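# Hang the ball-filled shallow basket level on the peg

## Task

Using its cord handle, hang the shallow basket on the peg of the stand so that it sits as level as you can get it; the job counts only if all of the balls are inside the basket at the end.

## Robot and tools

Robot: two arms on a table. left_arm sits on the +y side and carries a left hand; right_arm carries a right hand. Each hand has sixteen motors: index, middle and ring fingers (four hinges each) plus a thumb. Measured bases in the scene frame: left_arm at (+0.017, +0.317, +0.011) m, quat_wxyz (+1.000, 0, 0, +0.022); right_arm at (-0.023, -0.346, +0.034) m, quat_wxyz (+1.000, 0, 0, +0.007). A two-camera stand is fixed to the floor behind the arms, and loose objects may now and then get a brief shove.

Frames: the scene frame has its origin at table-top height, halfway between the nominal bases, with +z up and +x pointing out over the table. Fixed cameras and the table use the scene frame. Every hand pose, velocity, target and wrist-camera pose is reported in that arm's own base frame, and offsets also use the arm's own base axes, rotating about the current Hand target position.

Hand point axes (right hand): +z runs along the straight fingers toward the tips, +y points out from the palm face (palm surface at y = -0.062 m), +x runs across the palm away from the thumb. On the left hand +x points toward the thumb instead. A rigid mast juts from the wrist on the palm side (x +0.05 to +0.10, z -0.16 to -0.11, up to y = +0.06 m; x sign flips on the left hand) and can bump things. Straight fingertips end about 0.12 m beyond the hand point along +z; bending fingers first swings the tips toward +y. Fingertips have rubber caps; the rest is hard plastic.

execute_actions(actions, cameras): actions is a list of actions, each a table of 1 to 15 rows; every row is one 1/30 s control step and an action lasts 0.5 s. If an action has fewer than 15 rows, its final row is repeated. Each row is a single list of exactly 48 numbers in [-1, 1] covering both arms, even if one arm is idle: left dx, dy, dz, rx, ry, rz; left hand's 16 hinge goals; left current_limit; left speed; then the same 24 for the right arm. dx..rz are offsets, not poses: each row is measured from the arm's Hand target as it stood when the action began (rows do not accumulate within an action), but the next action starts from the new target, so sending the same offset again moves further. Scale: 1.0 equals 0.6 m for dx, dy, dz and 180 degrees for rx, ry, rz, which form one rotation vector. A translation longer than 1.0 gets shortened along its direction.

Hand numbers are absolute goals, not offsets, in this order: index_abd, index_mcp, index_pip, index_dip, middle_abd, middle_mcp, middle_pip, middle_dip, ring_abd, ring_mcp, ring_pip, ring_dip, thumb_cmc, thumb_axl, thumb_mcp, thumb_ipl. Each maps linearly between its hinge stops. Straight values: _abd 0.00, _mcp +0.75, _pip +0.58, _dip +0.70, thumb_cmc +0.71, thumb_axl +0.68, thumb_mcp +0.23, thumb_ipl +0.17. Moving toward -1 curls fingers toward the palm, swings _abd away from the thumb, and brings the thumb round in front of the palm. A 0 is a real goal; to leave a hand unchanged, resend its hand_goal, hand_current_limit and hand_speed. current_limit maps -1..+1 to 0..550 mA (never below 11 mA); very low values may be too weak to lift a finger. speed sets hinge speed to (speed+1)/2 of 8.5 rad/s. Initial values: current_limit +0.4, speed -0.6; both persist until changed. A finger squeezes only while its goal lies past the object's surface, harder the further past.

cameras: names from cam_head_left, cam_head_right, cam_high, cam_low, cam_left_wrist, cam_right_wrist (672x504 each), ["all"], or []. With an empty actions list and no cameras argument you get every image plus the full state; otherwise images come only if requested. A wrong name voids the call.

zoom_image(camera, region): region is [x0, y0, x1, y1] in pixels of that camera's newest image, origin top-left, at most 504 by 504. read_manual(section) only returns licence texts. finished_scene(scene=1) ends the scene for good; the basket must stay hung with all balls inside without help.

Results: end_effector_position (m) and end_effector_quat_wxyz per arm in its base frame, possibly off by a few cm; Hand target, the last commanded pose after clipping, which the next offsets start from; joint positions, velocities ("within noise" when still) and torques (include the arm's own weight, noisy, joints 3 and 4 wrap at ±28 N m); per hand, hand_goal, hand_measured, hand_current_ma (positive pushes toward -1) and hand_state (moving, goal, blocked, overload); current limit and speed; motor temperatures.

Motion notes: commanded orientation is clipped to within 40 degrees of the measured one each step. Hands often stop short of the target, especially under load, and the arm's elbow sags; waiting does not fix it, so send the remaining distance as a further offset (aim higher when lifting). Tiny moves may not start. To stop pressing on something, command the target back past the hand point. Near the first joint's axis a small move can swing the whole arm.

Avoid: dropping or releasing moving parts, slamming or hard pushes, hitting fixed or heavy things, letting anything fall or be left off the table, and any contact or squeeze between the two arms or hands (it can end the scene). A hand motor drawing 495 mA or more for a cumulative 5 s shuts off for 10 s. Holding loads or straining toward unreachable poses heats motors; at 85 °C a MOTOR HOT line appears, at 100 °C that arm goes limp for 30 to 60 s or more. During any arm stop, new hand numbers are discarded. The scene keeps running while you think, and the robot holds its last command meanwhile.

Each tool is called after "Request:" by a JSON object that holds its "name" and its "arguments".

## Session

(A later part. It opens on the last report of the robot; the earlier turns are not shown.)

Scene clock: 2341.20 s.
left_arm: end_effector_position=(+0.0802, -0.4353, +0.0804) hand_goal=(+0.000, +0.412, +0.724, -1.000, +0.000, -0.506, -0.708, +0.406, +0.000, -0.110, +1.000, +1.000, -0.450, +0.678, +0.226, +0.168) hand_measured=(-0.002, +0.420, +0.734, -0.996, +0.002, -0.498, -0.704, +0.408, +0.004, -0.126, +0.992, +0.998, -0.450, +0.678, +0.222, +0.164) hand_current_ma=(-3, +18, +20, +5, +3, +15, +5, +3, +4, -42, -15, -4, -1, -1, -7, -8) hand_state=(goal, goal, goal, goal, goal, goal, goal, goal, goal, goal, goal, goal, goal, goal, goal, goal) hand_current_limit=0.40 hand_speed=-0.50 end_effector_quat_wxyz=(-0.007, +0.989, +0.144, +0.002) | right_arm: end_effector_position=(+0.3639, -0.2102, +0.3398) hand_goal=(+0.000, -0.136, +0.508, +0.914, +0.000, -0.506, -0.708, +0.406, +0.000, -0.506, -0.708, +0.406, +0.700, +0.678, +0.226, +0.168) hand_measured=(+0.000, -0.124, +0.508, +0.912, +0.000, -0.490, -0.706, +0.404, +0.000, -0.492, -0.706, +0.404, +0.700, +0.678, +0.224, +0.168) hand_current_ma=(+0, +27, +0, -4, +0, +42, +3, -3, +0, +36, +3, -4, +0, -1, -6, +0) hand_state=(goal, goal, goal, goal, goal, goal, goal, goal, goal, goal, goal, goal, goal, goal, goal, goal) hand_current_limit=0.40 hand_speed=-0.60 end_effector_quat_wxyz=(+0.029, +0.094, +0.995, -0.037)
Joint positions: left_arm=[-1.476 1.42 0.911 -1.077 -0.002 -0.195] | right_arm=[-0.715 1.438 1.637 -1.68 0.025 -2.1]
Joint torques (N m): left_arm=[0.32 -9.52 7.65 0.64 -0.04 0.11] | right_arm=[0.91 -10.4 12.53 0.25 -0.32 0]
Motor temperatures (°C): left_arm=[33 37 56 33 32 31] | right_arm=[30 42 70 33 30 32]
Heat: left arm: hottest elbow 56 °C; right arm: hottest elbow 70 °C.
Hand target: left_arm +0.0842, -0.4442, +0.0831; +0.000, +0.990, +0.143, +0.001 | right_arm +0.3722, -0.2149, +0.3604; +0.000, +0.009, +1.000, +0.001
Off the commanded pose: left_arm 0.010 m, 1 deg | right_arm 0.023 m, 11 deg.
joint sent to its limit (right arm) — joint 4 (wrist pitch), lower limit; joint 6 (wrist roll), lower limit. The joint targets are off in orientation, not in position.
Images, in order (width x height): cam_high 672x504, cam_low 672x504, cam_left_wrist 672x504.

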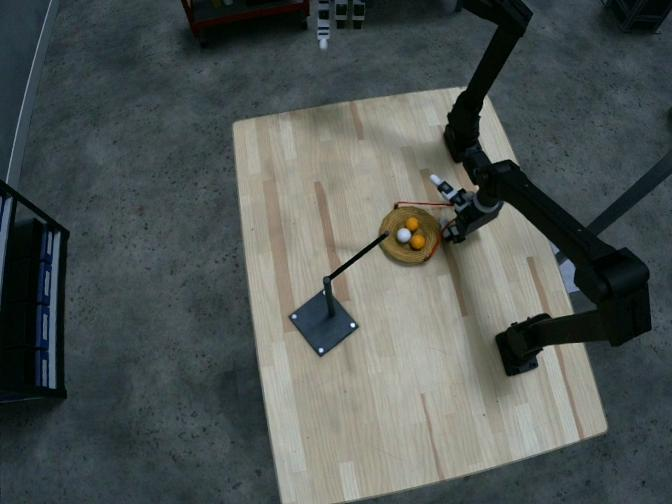

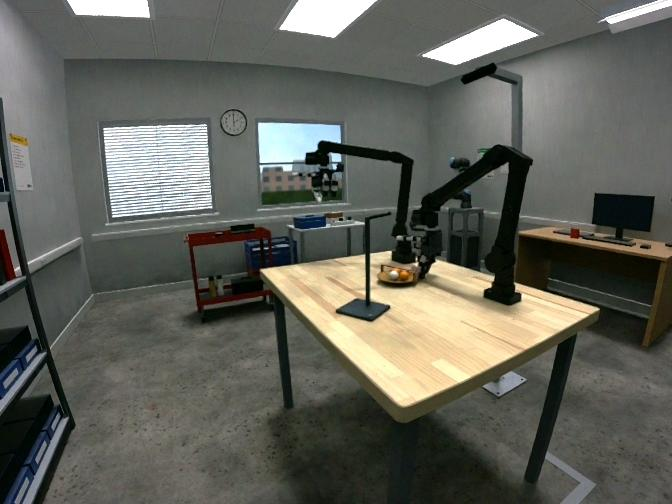

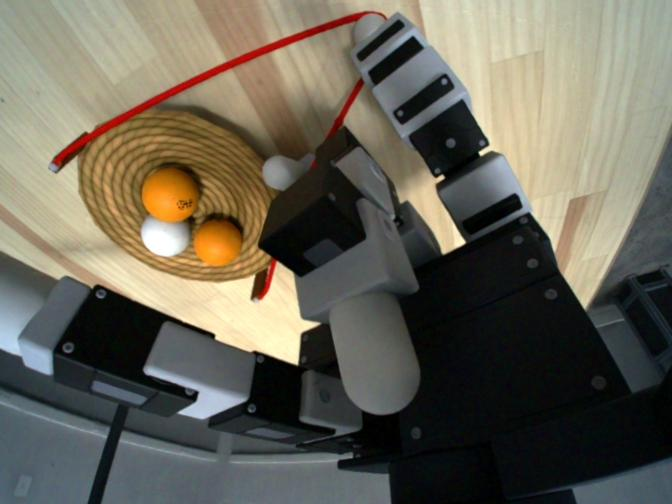

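Request:
{"name": "execute_actions", "arguments": {"actions": [[[0.012,0.004,0.035,0,0,0,0,0.411,0.723,-1,0,-0.507,-0.708,0.406,0,-0.11,1,1,-0.45,0.677,0.226,0.168,0.4,-0.5,0,0,0,0,0,0,0,-0.137,0.508,0.913,0,-0.507,-0.708,0.406,0,-0.507,-0.708,0.406,0.7,0.678,0.226,0.168,0.4,-0.6]],[[0.012,0.004,0.05,0,0,0,0,0.411,0.723,-1,0,-0.507,-0.708,0.406,0,-0.11,1,1,-0.45,0.677,0.226,0.168,0.4,-0.5,0,0,0,0,0,0,0,-0.137,0.508,0.913,0,-0.507,-0.708,0.406,0,-0.507,-0.708,0.406,0.7,0.678,0.226,0.168,0.4,-0.6]]], "cameras": ["cam_left_wrist","cam_low","cam_high","cam_head_left","cam_head_right"]}}

Request:
{"name": "zoom_image", "arguments": {"camera": "cam_low", "region": [380, 230, 460, 290]}}

Request:
{"name": "zoom_image", "arguments": {"camera": "cam_high", "region": [370, 180, 520, 290]}}

Scene clock: 2354.20 s.
left_arm: end_effector_position=(+0.0933, -0.4205, +0.1082) hand_goal=(+0.000, +0.412, +0.724, -1.000, +0.000, -0.506, -0.708, +0.406, +0.000, -0.110, +1.000, +1.000, -0.450, +0.678, +0.226, +0.168) hand_measured=(-0.002, +0.418, +0.728, -0.996, +0.002, -0.498, -0.704, +0.408, -0.002, -0.106, +0.998, +0.998, -0.450, +0.678, +0.222, +0.164) hand_current_ma=(-3, +14, +5, +5, +3, +15, +5, +3, -3, +7, -2, -4, -1, -1, -7, -8) hand_state=(goal, goal, goal, goal, goal, goal, goal, goal, goal, goal, goal, goal, goal, goal, goal, goal) hand_current_limit=0.40 hand_speed=-0.50 end_effector_quat_wxyz=(-0.027, +0.989, +0.144, +0.001) | right_arm: end_effector_position=(+0.3639, -0.2102, +0.3398) hand_goal=(+0.000, -0.136, +0.508, +0.914, +0.000, -0.506, -0.708, +0.406, +0.000, -0.506, -0.708, +0.406, +0.700, +0.678, +0.226, +0.168) hand_measured=(+0.000, -0.124, +0.508, +0.912, +0.000, -0.490, -0.706, +0.404, +0.000, -0.492, -0.706, +0.404, +0.700, +0.678, +0.224, +0.168) hand_current_ma=(+0, +27, +0, -4, +0, +42, +3, -3, +0, +36, +3, -4, +0, -1, -6, +0) hand_state=(goal, goal, goal, goal, goal, goal, goal, goal, goal, goal, goal, goal, goal, goal, goal, goal) hand_current_limit=0.40 hand_speed=-0.60 end_effector_quat_wxyz=(+0.029, +0.094, +0.995, -0.037)
Joint positions: left_arm=[-1.434 1.371 0.952 -1.205 -0.002 -0.153] | right_arm=[-0.715 1.438 1.637 -1.68 0.025 -2.1]
Joint torques (N m): left_arm=[0.32 -11.4 10.48 -0.17 -0.07 0.09] | right_arm=[0.79 -10.4 12.55 0.24 -0.31 0.01]
Motor temperatures (°C): left_arm=[33 37 55 33 32 31] | right_arm=[30 42 70 33 30 32]
Heat: left arm: hottest elbow 55 °C; right arm: hottest elbow 70 °C.
Hand target: left_arm +0.0986, -0.4394, +0.1341; +0.000, +0.990, +0.143, +0.001 | right_arm +0.3722, -0.2149, +0.3604; +0.000, +0.009, +1.000, +0.001
Off the commanded pose: left_arm 0.032 m, 3 deg | right_arm 0.023 m, 11 deg.
joint sent to its limit (right arm) — joint 4 (wrist pitch), lower limit; joint 6 (wrist roll), lower limit. The joint targets are off in orientation, not in position.
Images, in order (width x height): cam_head_left 672x504, cam_head_right 672x504, cam_high 672x504, cam_low 672x504, cam_left_wrist 672x504.

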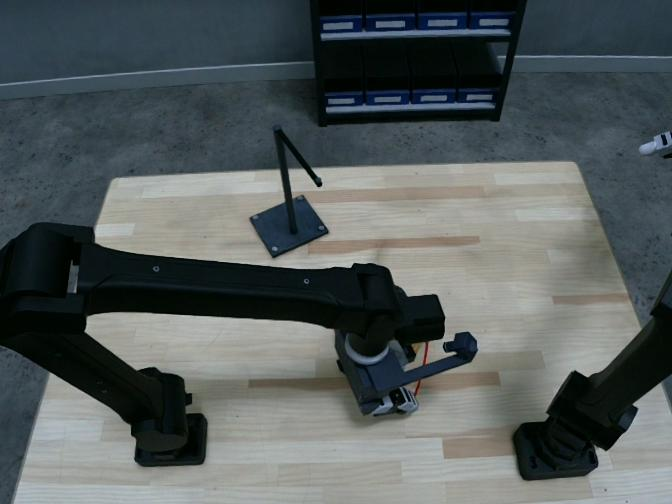

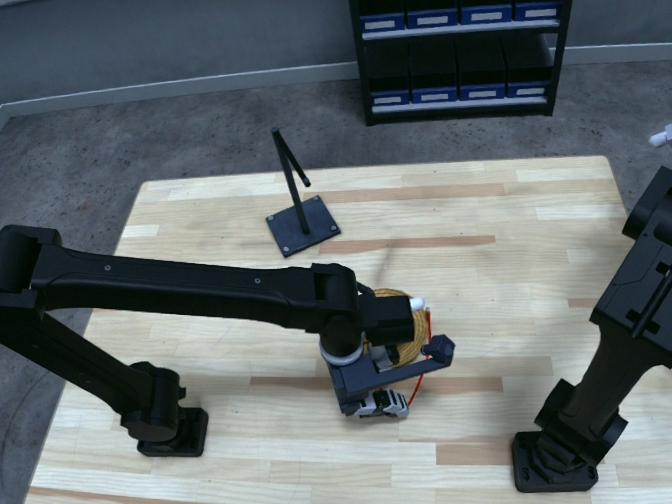

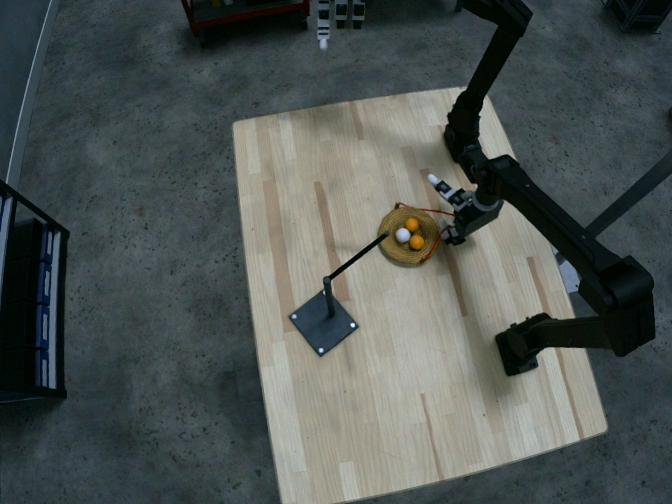

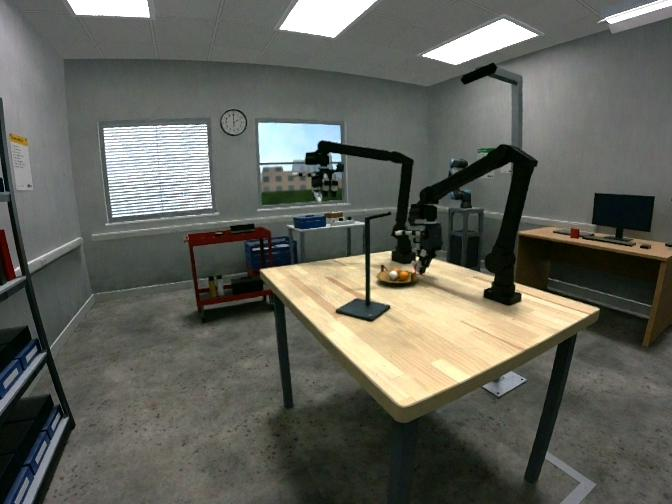

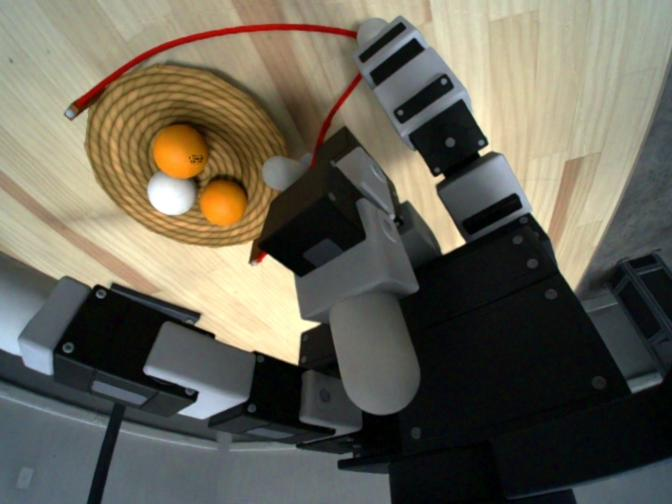

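Scaled by 6.300 from the camera's 672x504 image, which has a finer 960x720 frame.

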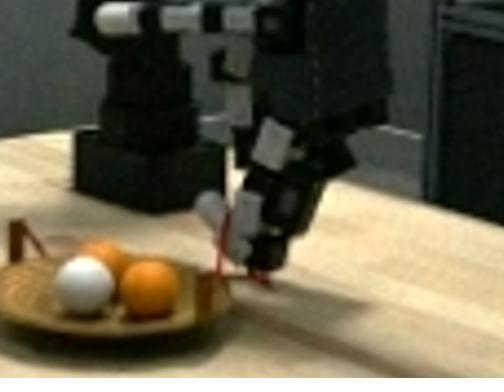

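Scaled by 3.360 from the camera's 672x504 image, which has a finer 960x720 frame.

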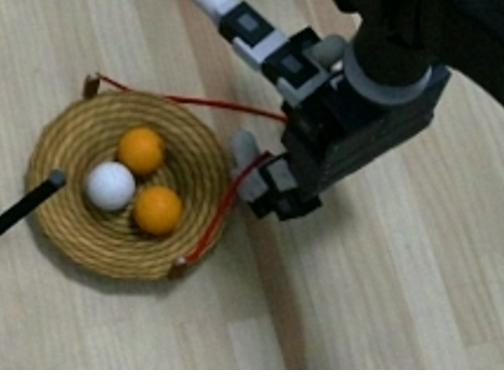

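Request:
{"name": "execute_actions", "arguments": {"actions": [[[0,0.006,0.05,0,0,0,0,0.411,0.723,-1,0,-0.507,-0.708,0.406,0,-0.11,1,1,-0.45,0.677,0.226,0.168,0.4,-0.5,0,0,0,0,0,0,0,-0.137,0.508,0.913,0,-0.507,-0.708,0.406,0,-0.507,-0.708,0.406,0.7,0.678,0.226,0.168,0.4,-0.6]],[[0,0.006,0.05,0,0,0,0,0.411,0.723,-1,0,-0.507,-0.708,0.406,0,-0.11,1,1,-0.45,0.677,0.226,0.168,0.4,-0.5,0,0,0,0,0,0,0,-0.137,0.508,0.913,0,-0.507,-0.708,0.406,0,-0.507,-0.708,0.406,0.7,0.678,0.226,0.168,0.4,-0.6]]], "cameras": ["cam_left_wrist","cam_low","cam_high"]}}

Request:
{"name": "zoom_image", "arguments": {"camera": "cam_low", "region": [380, 210, 460, 290]}}

Request:
{"name": "zoom_image", "arguments": {"camera": "cam_high", "region": [370, 180, 520, 290]}}

Scene clock: 2367.27 s.
left_arm: end_effector_position=(+0.0933, -0.4157, +0.1656) hand_goal=(+0.000, +0.412, +0.724, -1.000, +0.000, -0.506, -0.708, +0.406, +0.000, -0.110, +1.000, +1.000, -0.450, +0.678, +0.226, +0.168) hand_measured=(-0.002, +0.418, +0.726, -0.996, +0.002, -0.498, -0.704, +0.408, -0.002, -0.106, +0.998, +0.998, -0.450, +0.678, +0.222, +0.164) hand_current_ma=(-3, +11, +4, +5, +3, +15, +5, +3, -3, +9, -2, -4, -1, -1, -7, -8) hand_state=(goal, goal, goal, goal, goal, goal, goal, goal, goal, goal, goal, goal, goal, goal, goal, goal) hand_current_limit=0.40 hand_speed=-0.50 end_effector_quat_wxyz=(-0.028, +0.989, +0.144, +0.001) | right_arm: end_effector_position=(+0.3639, -0.2102, +0.3398) hand_goal=(+0.000, -0.136, +0.508, +0.914, +0.000, -0.506, -0.708, +0.406, +0.000, -0.506, -0.708, +0.406, +0.700, +0.678, +0.226, +0.168) hand_measured=(+0.000, -0.124, +0.508, +0.912, +0.000, -0.490, -0.706, +0.404, +0.000, -0.492, -0.706, +0.404, +0.700, +0.678, +0.224, +0.168) hand_current_ma=(+0, +27, +0, -4, +0, +42, +3, -3, +0, +36, +3, -4, +0, -1, -6, +0) hand_state=(goal, goal, goal, goal, goal, goal, goal, goal, goal, goal, goal, goal, goal, goal, goal, goal) hand_current_limit=0.40 hand_speed=-0.60 end_effector_quat_wxyz=(+0.029, +0.094, +0.995, -0.037)
Joint positions: left_arm=[-1.432 1.307 1.051 -1.372 -0.002 -0.15] | right_arm=[-0.715 1.438 1.637 -1.68 0.025 -2.1]
Joint torques (N m): left_arm=[0.26 -10.64 11.14 -0.2 -0.07 0.09] | right_arm=[0.79 -10.52 12.48 0.2 -0.32 0.01]
Motor temperatures (°C): left_arm=[33 36 58 33 32 31] | right_arm=[30 42 70 33 30 32]
Heat: left arm: hottest elbow 58 °C; right arm: hottest elbow 70 °C.
Hand target: left_arm +0.0986, -0.4321, +0.1940; +0.000, +0.990, +0.143, +0.001 | right_arm +0.3722, -0.2149, +0.3604; +0.000, +0.009, +1.000, +0.001
Off the commanded pose: left_arm 0.033 m, 3 deg | right_arm 0.023 m, 11 deg.
joint sent to its limit (right arm) — joint 4 (wrist pitch), lower limit; joint 6 (wrist roll), lower limit. The joint targets are off in orientation, not in position.
Images, in order (width x height): cam_high 672x504, cam_low 672x504, cam_left_wrist 672x504.

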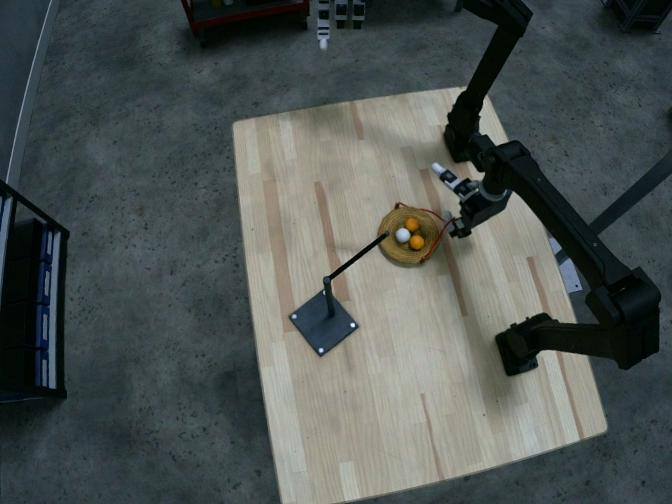

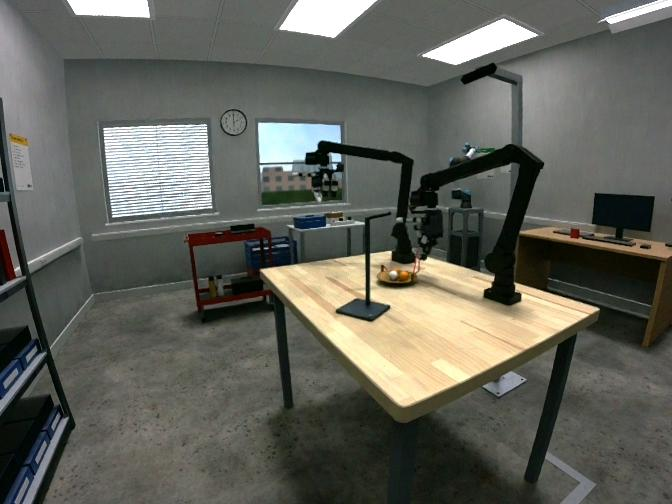

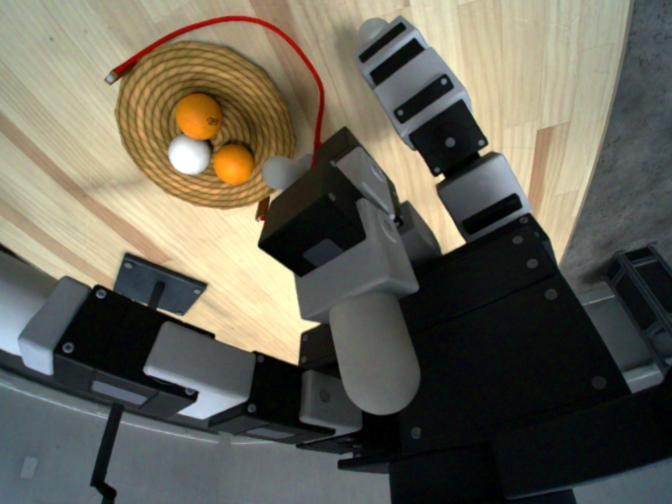

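Scaled by 6.300 from the camera's 672x504 image, which has a finer 960x720 frame.

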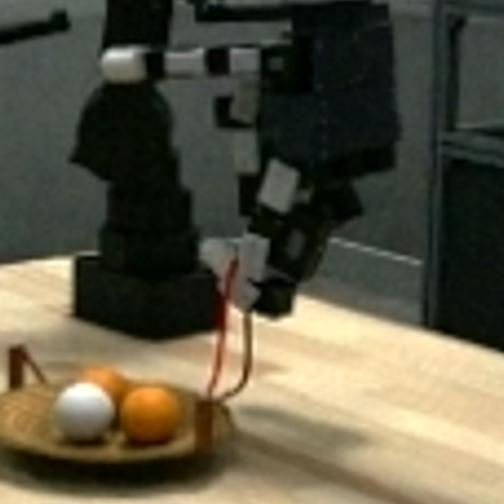

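Scaled by 3.360 from the camera's 672x504 image, which has a finer 960x720 frame.

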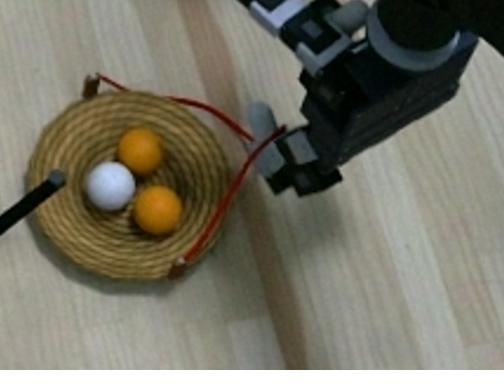

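Request:
{"name": "execute_actions", "arguments": {"actions": [[[0,0,0.01,0,0,0,0,0.411,0.723,-1,0,-0.507,-0.708,0.406,0,-0.507,-0.708,0.406,-0.45,0.677,0.226,0.168,0.4,-0.7,0,0,0,0,0,0,0,-0.137,0.508,0.913,0,-0.507,-0.708,0.406,0,-0.507,-0.708,0.406,0.7,0.678,0.226,0.168,0.4,-0.6]],[[0.0462,-0.0057,0.033,0,0,0.128,0,0.411,0.723,-1,0,-0.507,-0.708,0.406,0,-0.507,-0.708,0.406,-0.45,0.677,0.226,0.168,0.4,-0.7,0,0,0,0,0,0,0,-0.137,0.508,0.913,0,-0.507,-0.708,0.406,0,-0.507,-0.708,0.406,0.7,0.678,0.226,0.168,0.4,-0.6]]], "cameras": ["cam_left_wrist","cam_low","cam_high"]}}

Request:
{"name": "zoom_image", "arguments": {"camera": "cam_low", "region": [380, 210, 460, 290]}}

Request:
{"name": "zoom_image", "arguments": {"camera": "cam_high", "region": [370, 180, 520, 290]}}

Scene clock: 2405.27 s.
left_arm: end_effector_position=(+0.1221, -0.4190, +0.1963) hand_goal=(+0.000, +0.412, +0.724, -1.000, +0.000, -0.506, -0.708, +0.406, +0.000, -0.506, -0.708, +0.406, -0.450, +0.678, +0.226, +0.168) hand_measured=(-0.002, +0.418, +0.726, -0.996, +0.002, -0.498, -0.704, +0.408, -0.002, -0.488, -0.704, +0.408, -0.450, +0.678, +0.222, +0.164) hand_current_ma=(-3, +11, +4, +5, +3, +15, +5, +3, -3, +46, +5, +4, -1, -1, -7, -8) hand_state=(goal, goal, goal, goal, goal, goal, goal, goal, goal, goal, goal, goal, goal, goal, goal, goal) hand_current_limit=0.40 hand_speed=-0.70 end_effector_quat_wxyz=(-0.022, +0.943, +0.331, +0.003) | right_arm: end_effector_position=(+0.3639, -0.2102, +0.3398) hand_goal=(+0.000, -0.136, +0.508, +0.914, +0.000, -0.506, -0.708, +0.406, +0.000, -0.506, -0.708, +0.406, +0.700, +0.678, +0.226, +0.168) hand_measured=(+0.000, -0.124, +0.508, +0.912, +0.000, -0.490, -0.706, +0.404, +0.000, -0.492, -0.706, +0.404, +0.700, +0.678, +0.224, +0.168) hand_current_ma=(+0, +27, +0, -4, +0, +42, +3, -3, +0, +36, +3, -4, +0, -1, -6, +0) hand_state=(goal, goal, goal, goal, goal, goal, goal, goal, goal, goal, goal, goal, goal, goal, goal, goal) hand_current_limit=0.40 hand_speed=-0.60 end_effector_quat_wxyz=(+0.029, +0.094, +0.995, -0.037)
Joint positions: left_arm=[-1.43 1.351 1.171 -1.435 0.003 -0.535] | right_arm=[-0.715 1.438 1.637 -1.68 0.025 -2.1]
Joint torques (N m): left_arm=[-0.09 -10.11 11.7 -0.28 -0.25 -0.11] | right_arm=[0.85 -10.52 12.46 0.28 -0.3 0.02]
Motor temperatures (°C): left_arm=[33 37 61 33 32 31] | right_arm=[30 42 70 33 30 32]
Heat: left arm: hottest elbow 61 °C; right arm: hottest elbow 70 °C.
Hand target: left_arm +0.1263, -0.4355, +0.2197; -0.001, +0.941, +0.338, +0.001 | right_arm +0.3722, -0.2149, +0.3604; +0.000, +0.009, +1.000, +0.001
Off the commanded pose: left_arm 0.029 m, 3 deg | right_arm 0.023 m, 11 deg.
joint sent to its limit (right arm) — joint 4 (wrist pitch), lower limit; joint 6 (wrist roll), lower limit. The joint targets are off in orientation, not in position.
Images, in order (width x height): cam_high 672x504, cam_low 672x504, cam_left_wrist 672x504.

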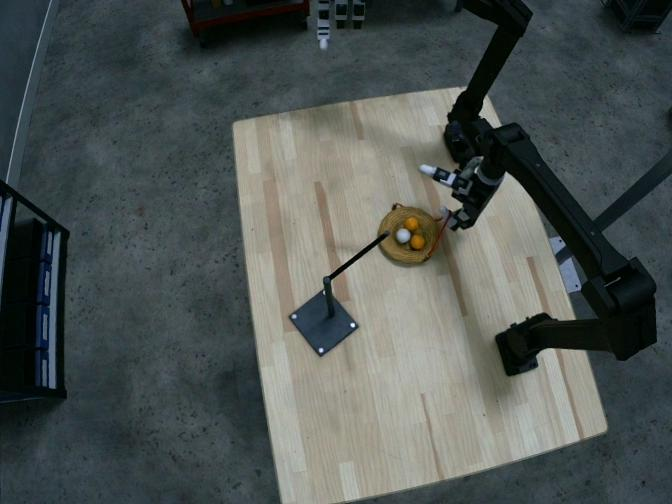

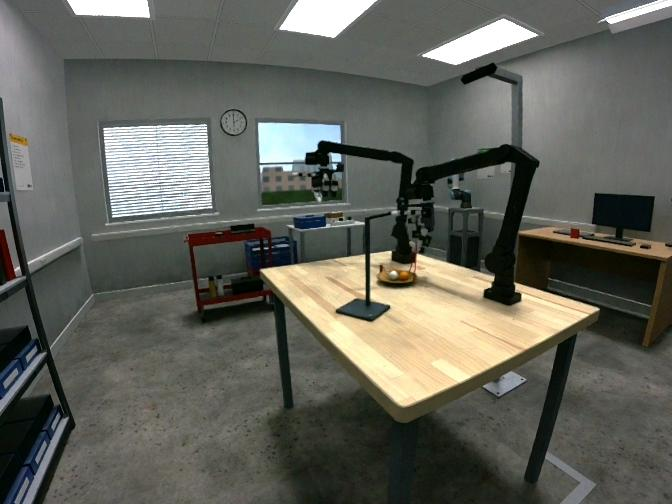

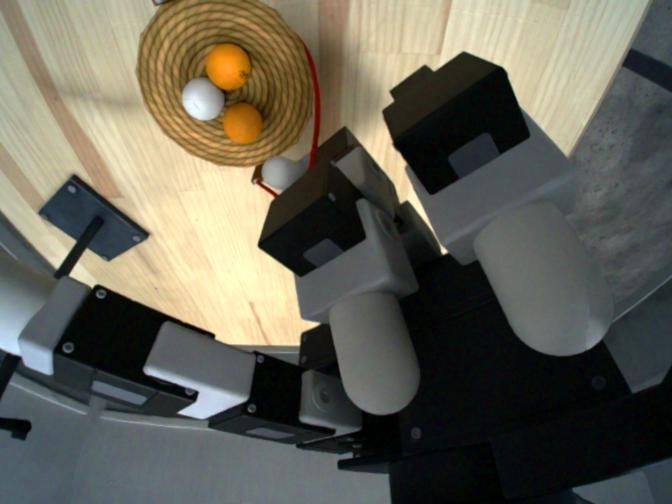

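Scaled by 6.300 from the camera's 672x504 image, which has a finer 960x720 frame.

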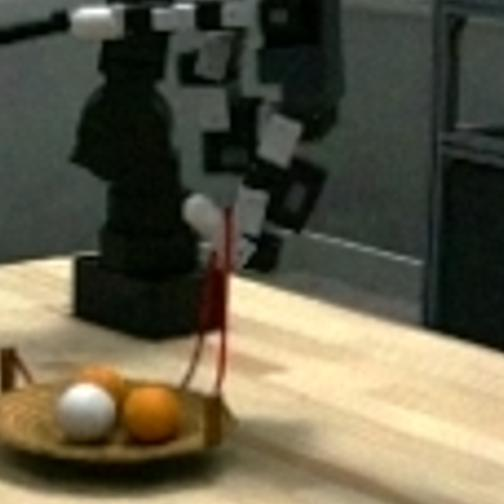

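Scaled by 3.360 from the camera's 672x504 image, which has a finer 960x720 frame.

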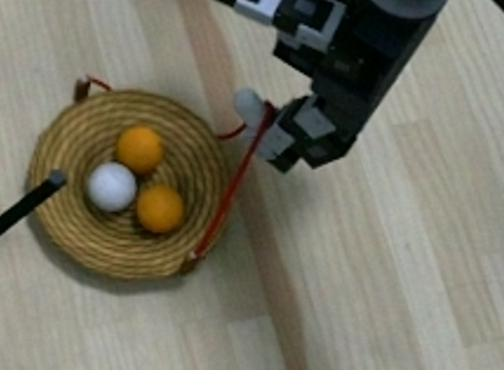

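Request:
{"name": "execute_actions", "arguments": {"actions": [[[0.0678,-0.0017,0.033,0,0,0.128,0,0.411,0.723,-1,0,-0.507,-0.708,0.406,0,-0.507,-0.708,0.406,-0.45,0.677,0.226,0.168,0.4,-0.7,0,0,0,0,0,0,0,-0.137,0.508,0.913,0,-0.507,-0.708,0.406,0,-0.507,-0.708,0.406,0.7,0.678,0.226,0.168,0.4,-0.6]],[[0.0707,0.0075,0.033,0,0,0.128,0,0.411,0.723,-1,0,-0.507,-0.708,0.406,0,-0.507,-0.708,0.406,-0.45,0.677,0.226,0.168,0.4,-0.7,0,0,0,0,0,0,0,-0.137,0.508,0.913,0,-0.507,-0.708,0.406,0,-0.507,-0.708,0.406,0.7,0.678,0.226,0.168,0.4,-0.6]]], "cameras": ["cam_left_wrist","cam_low","cam_high"]}}

Request:
{"name": "zoom_image", "arguments": {"camera": "cam_low", "region": [370, 190, 470, 290]}}

Request:
{"name": "zoom_image", "arguments": {"camera": "cam_high", "region": [370, 180, 520, 290]}}

Scene clock: 2417.80 s.
left_arm: end_effector_position=(+0.2045, -0.4188, +0.2404) hand_goal=(+0.000, +0.412, +0.724, -1.000, +0.000, -0.506, -0.708, +0.406, +0.000, -0.506, -0.708, +0.406, -0.450, +0.678, +0.226, +0.168) hand_measured=(-0.002, +0.418, +0.726, -0.996, +0.002, -0.498, -0.706, +0.408, -0.002, -0.490, -0.706, +0.408, -0.450, +0.678, +0.222, +0.164) hand_current_ma=(-3, +11, +4, +5, +3, +15, +5, +3, -3, +43, +3, +4, -1, -1, -7, -8) hand_state=(goal, goal, goal, goal, goal, goal, goal, goal, goal, goal, goal, goal, goal, goal, goal, goal) hand_current_limit=0.40 hand_speed=-0.70 end_effector_quat_wxyz=(-0.018, +0.738, +0.674, +0.007) | right_arm: end_effector_position=(+0.3639, -0.2102, +0.3398) hand_goal=(+0.000, -0.136, +0.508, +0.914, +0.000, -0.506, -0.708, +0.406, +0.000, -0.506, -0.708, +0.406, +0.700, +0.678, +0.226, +0.168) hand_measured=(+0.000, -0.124, +0.508, +0.912, +0.000, -0.490, -0.706, +0.404, +0.000, -0.492, -0.706, +0.404, +0.700, +0.678, +0.224, +0.168) hand_current_ma=(+0, +27, +0, -4, +0, +42, +3, -3, +0, +36, +3, -4, +0, -1, -6, +0) hand_state=(goal, goal, goal, goal, goal, goal, goal, goal, goal, goal, goal, goal, goal, goal, goal, goal) hand_current_limit=0.40 hand_speed=-0.60 end_effector_quat_wxyz=(+0.029, +0.094, +0.995, -0.037)
Joint positions: left_arm=[-1.303 1.539 1.48 -1.55 0.003 -1.212] | right_arm=[-0.715 1.438 1.637 -1.68 0.025 -2.1]
Joint torques (N m): left_arm=[-0.56 -12.51 11.55 -0.35 -0.35 -0.14] | right_arm=[0.73 -10.58 12.49 0.27 -0.32 0]
Motor temperatures (°C): left_arm=[33 37 63 33 32 31] | right_arm=[30 42 70 33 30 32]
Heat: left arm: hottest elbow 63 °C; right arm: hottest elbow 70 °C.
Hand target: left_arm +0.2092, -0.4321, +0.2593; -0.001, +0.734, +0.679, +0.000 | right_arm +0.3722, -0.2149, +0.3604; +0.000, +0.009, +1.000, +0.001
Off the commanded pose: left_arm 0.024 m, 2 deg | right_arm 0.023 m, 11 deg.
joint sent to its limit (right arm) — joint 4 (wrist pitch), lower limit; joint 6 (wrist roll), lower limit. The joint targets are off in orientation, not in position.
Images, in order (width x height): cam_high 672x504, cam_low 672x504, cam_left_wrist 672x504.

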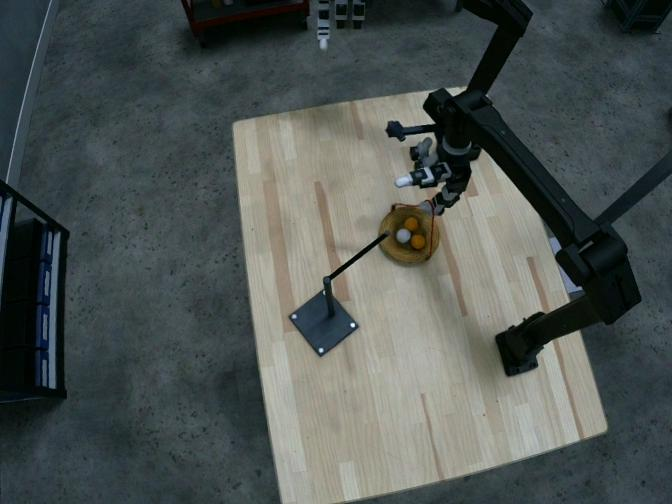

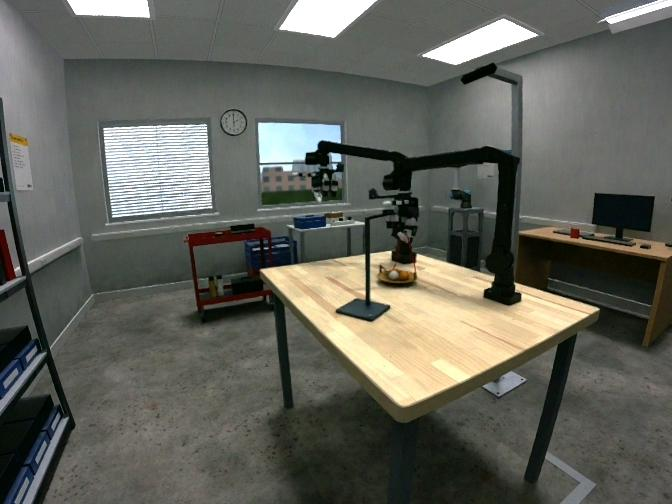

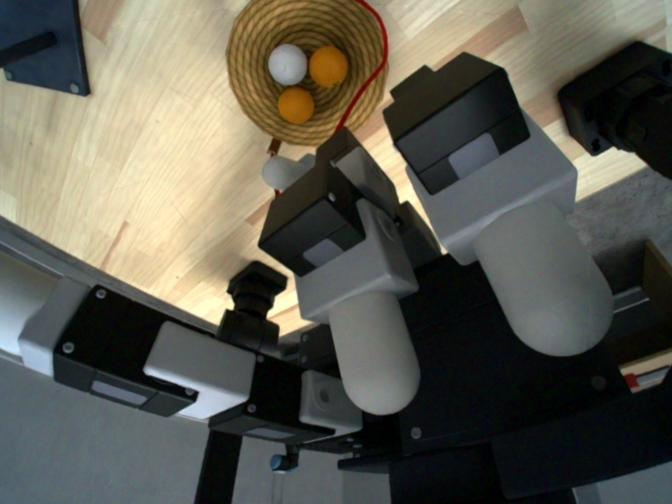

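Scaled by 5.040 from the camera's 672x504 image, which has a finer 960x720 frame.

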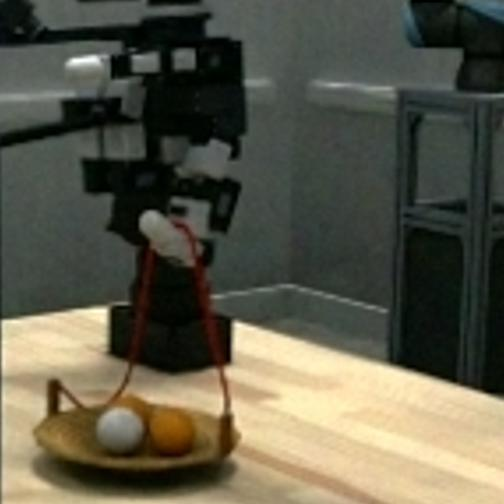

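Scaled by 3.360 from the camera's 672x504 image, which has a finer 960x720 frame.

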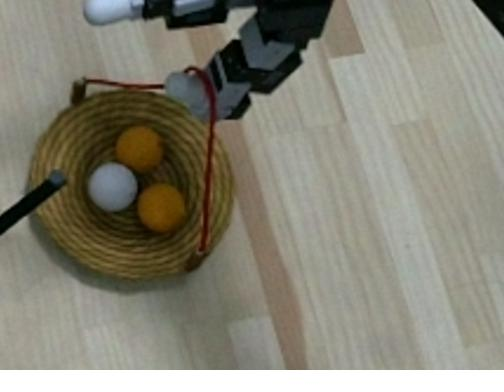

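Request:
{"name": "execute_actions", "arguments": {"actions": [[[0.0618,0.014,0.033,0,0,0.125,0,0.411,0.723,-1,0,-0.507,-0.708,0.406,0,-0.507,-0.708,0.406,-0.45,0.677,0.226,0.168,0.4,-0.7,0,0,0,0,0,0,0,-0.137,0.508,0.913,0,-0.507,-0.708,0.406,0,-0.507,-0.708,0.406,0.7,0.678,0.226,0.168,0.4,-0.6]],[[0.0382,0.003,0.02,0,0,0,0,0.411,0.723,-1,0,-0.507,-0.708,0.406,0,-0.507,-0.708,0.406,-0.45,0.677,0.226,0.168,0.4,-0.7,0,0,0,0,0,0,0,-0.137,0.508,0.913,0,-0.507,-0.708,0.406,0,-0.507,-0.708,0.406,0.7,0.678,0.226,0.168,0.4,-0.6]]], "cameras": ["all"]}}

Request:
{"name": "zoom_image", "arguments": {"camera": "cam_low", "region": [370, 190, 470, 290]}}

Request:
{"name": "zoom_image", "arguments": {"camera": "cam_high", "region": [350, 160, 500, 280]}}

Scene clock: 2427.93 s.
left_arm: end_effector_position=(+0.2624, -0.4102, +0.2747) hand_goal=(+0.000, +0.412, +0.724, -1.000, +0.000, -0.506, -0.708, +0.406, +0.000, -0.506, -0.708, +0.406, -0.450, +0.678, +0.226, +0.168) hand_measured=(-0.002, +0.418, +0.726, -0.996, +0.002, -0.498, -0.706, +0.408, -0.002, -0.490, -0.706, +0.408, -0.450, +0.678, +0.222, +0.164) hand_current_ma=(-3, +11, +4, +5, +3, +15, +4, +3, -3, +43, +3, +4, -1, -1, -7, -8) hand_state=(goal, goal, goal, goal, goal, goal, goal, goal, goal, goal, goal, goal, goal, goal, goal, goal) hand_current_limit=0.40 hand_speed=-0.70 end_effector_quat_wxyz=(-0.017, +0.586, +0.810, +0.010) | right_arm: end_effector_position=(+0.3639, -0.2102, +0.3398) hand_goal=(+0.000, -0.136, +0.508, +0.914, +0.000, -0.506, -0.708, +0.406, +0.000, -0.506, -0.708, +0.406, +0.700, +0.678, +0.226, +0.168) hand_measured=(+0.000, -0.124, +0.508, +0.912, +0.000, -0.490, -0.706, +0.404, +0.000, -0.492, -0.706, +0.404, +0.700, +0.678, +0.224, +0.168) hand_current_ma=(+0, +27, +0, -4, +0, +42, +3, -3, +0, +36, +3, -4, +0, -1, -6, +0) hand_state=(goal, goal, goal, goal, goal, goal, goal, goal, goal, goal, goal, goal, goal, goal, goal, goal) hand_current_limit=0.40 hand_speed=-0.60 end_effector_quat_wxyz=(+0.029, +0.094, +0.995, -0.037)
Joint positions: left_arm=[-1.179 1.662 1.715 -1.662 0.001 -1.497] | right_arm=[-0.715 1.438 1.637 -1.68 0.025 -2.1]
Joint torques (N m): left_arm=[-0.09 -14.39 11.58 -0.36 -0.3 0.05] | right_arm=[0.73 -10.64 12.55 0.32 -0.32 0.02]
Motor temperatures (°C): left_arm=[33 37 64 33 32 31] | right_arm=[30 42 70 33 30 32]
Heat: left arm: hottest elbow 64 °C; right arm: hottest elbow 70 °C.
Hand target: left_arm +0.2693, -0.4218, +0.2913; -0.001, +0.587, +0.809, +0.000 | right_arm +0.3722, -0.2149, +0.3604; +0.000, +0.009, +1.000, +0.001
Off the commanded pose: left_arm 0.021 m, 2 deg | right_arm 0.023 m, 11 deg.
joint sent to its limit (right arm) — joint 4 (wrist pitch), lower limit; joint 6 (wrist roll), lower limit. The joint targets are off in orientation, not in position.

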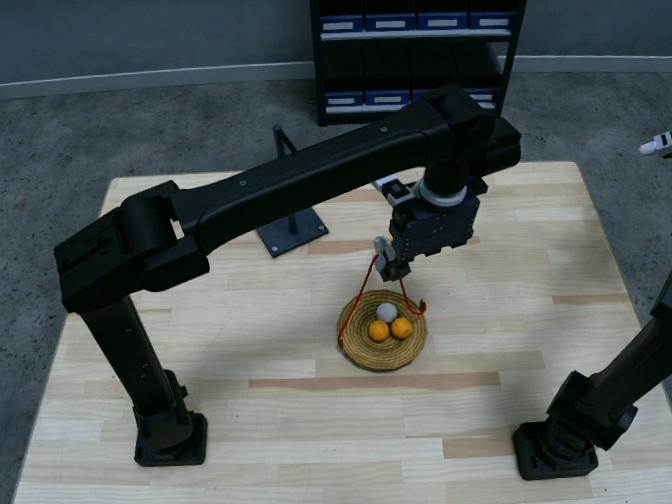

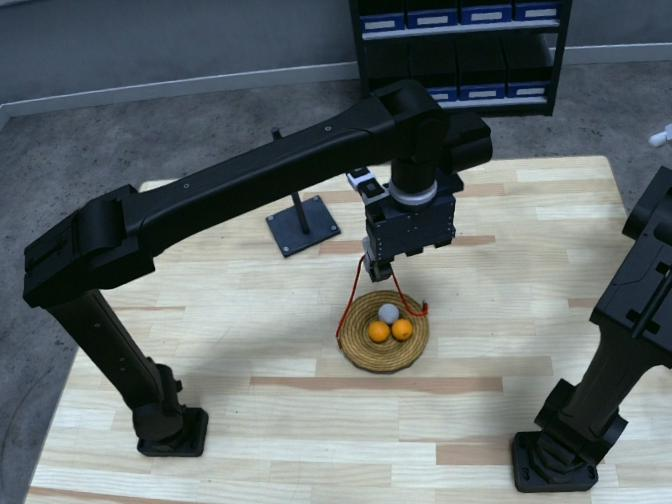

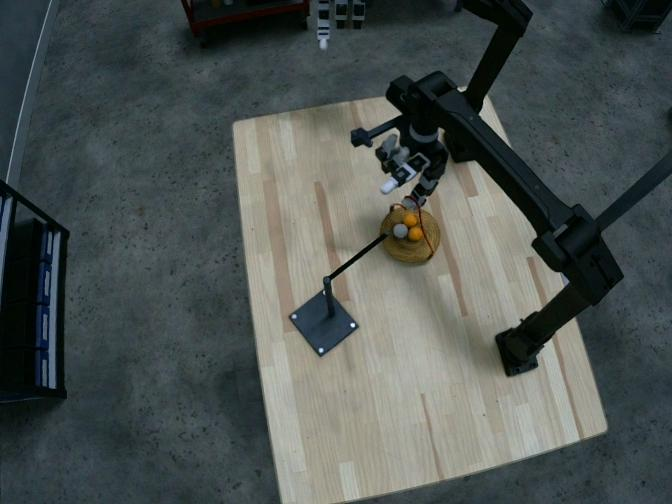

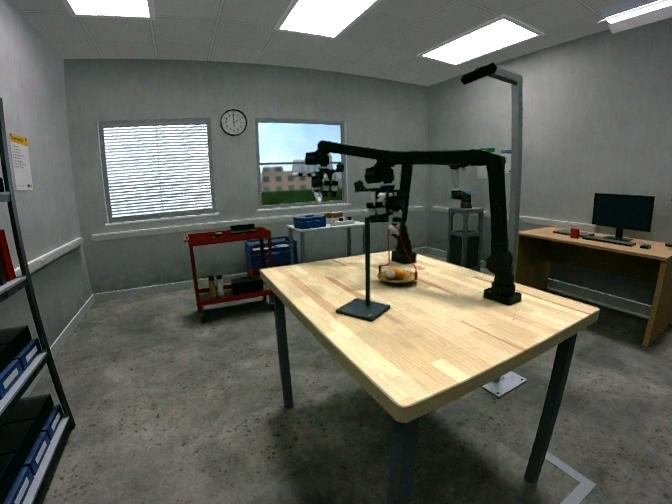

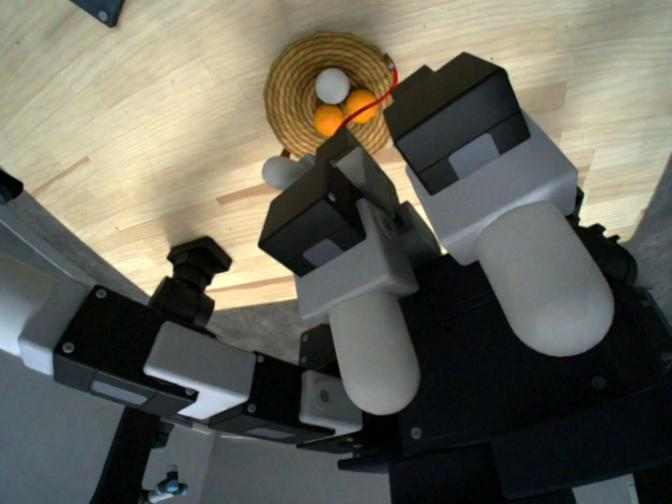

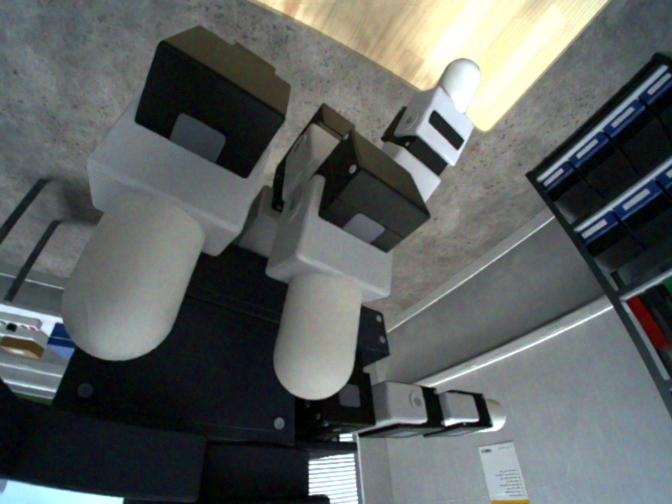

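Scaled by 5.040 from the camera's 672x504 image, which has a finer 960x720 frame.

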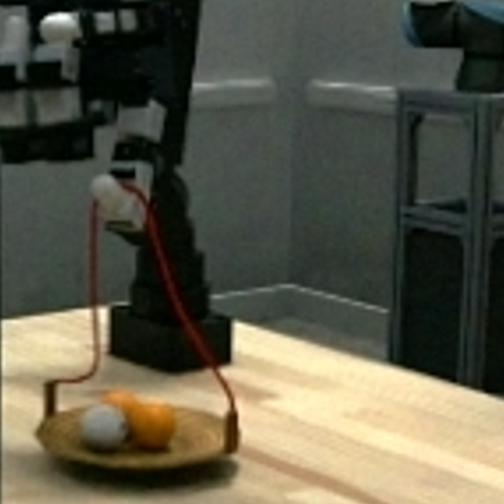

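Scaled by 3.360 from the camera's 672x504 image, which has a finer 960x720 frame.

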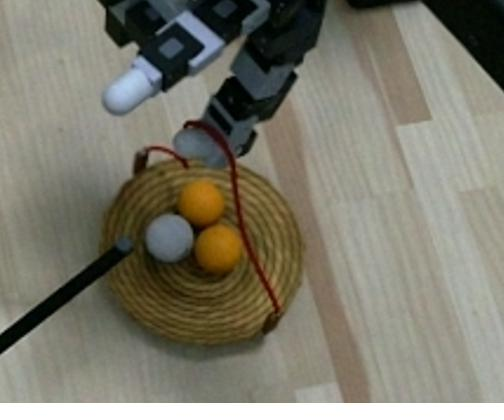

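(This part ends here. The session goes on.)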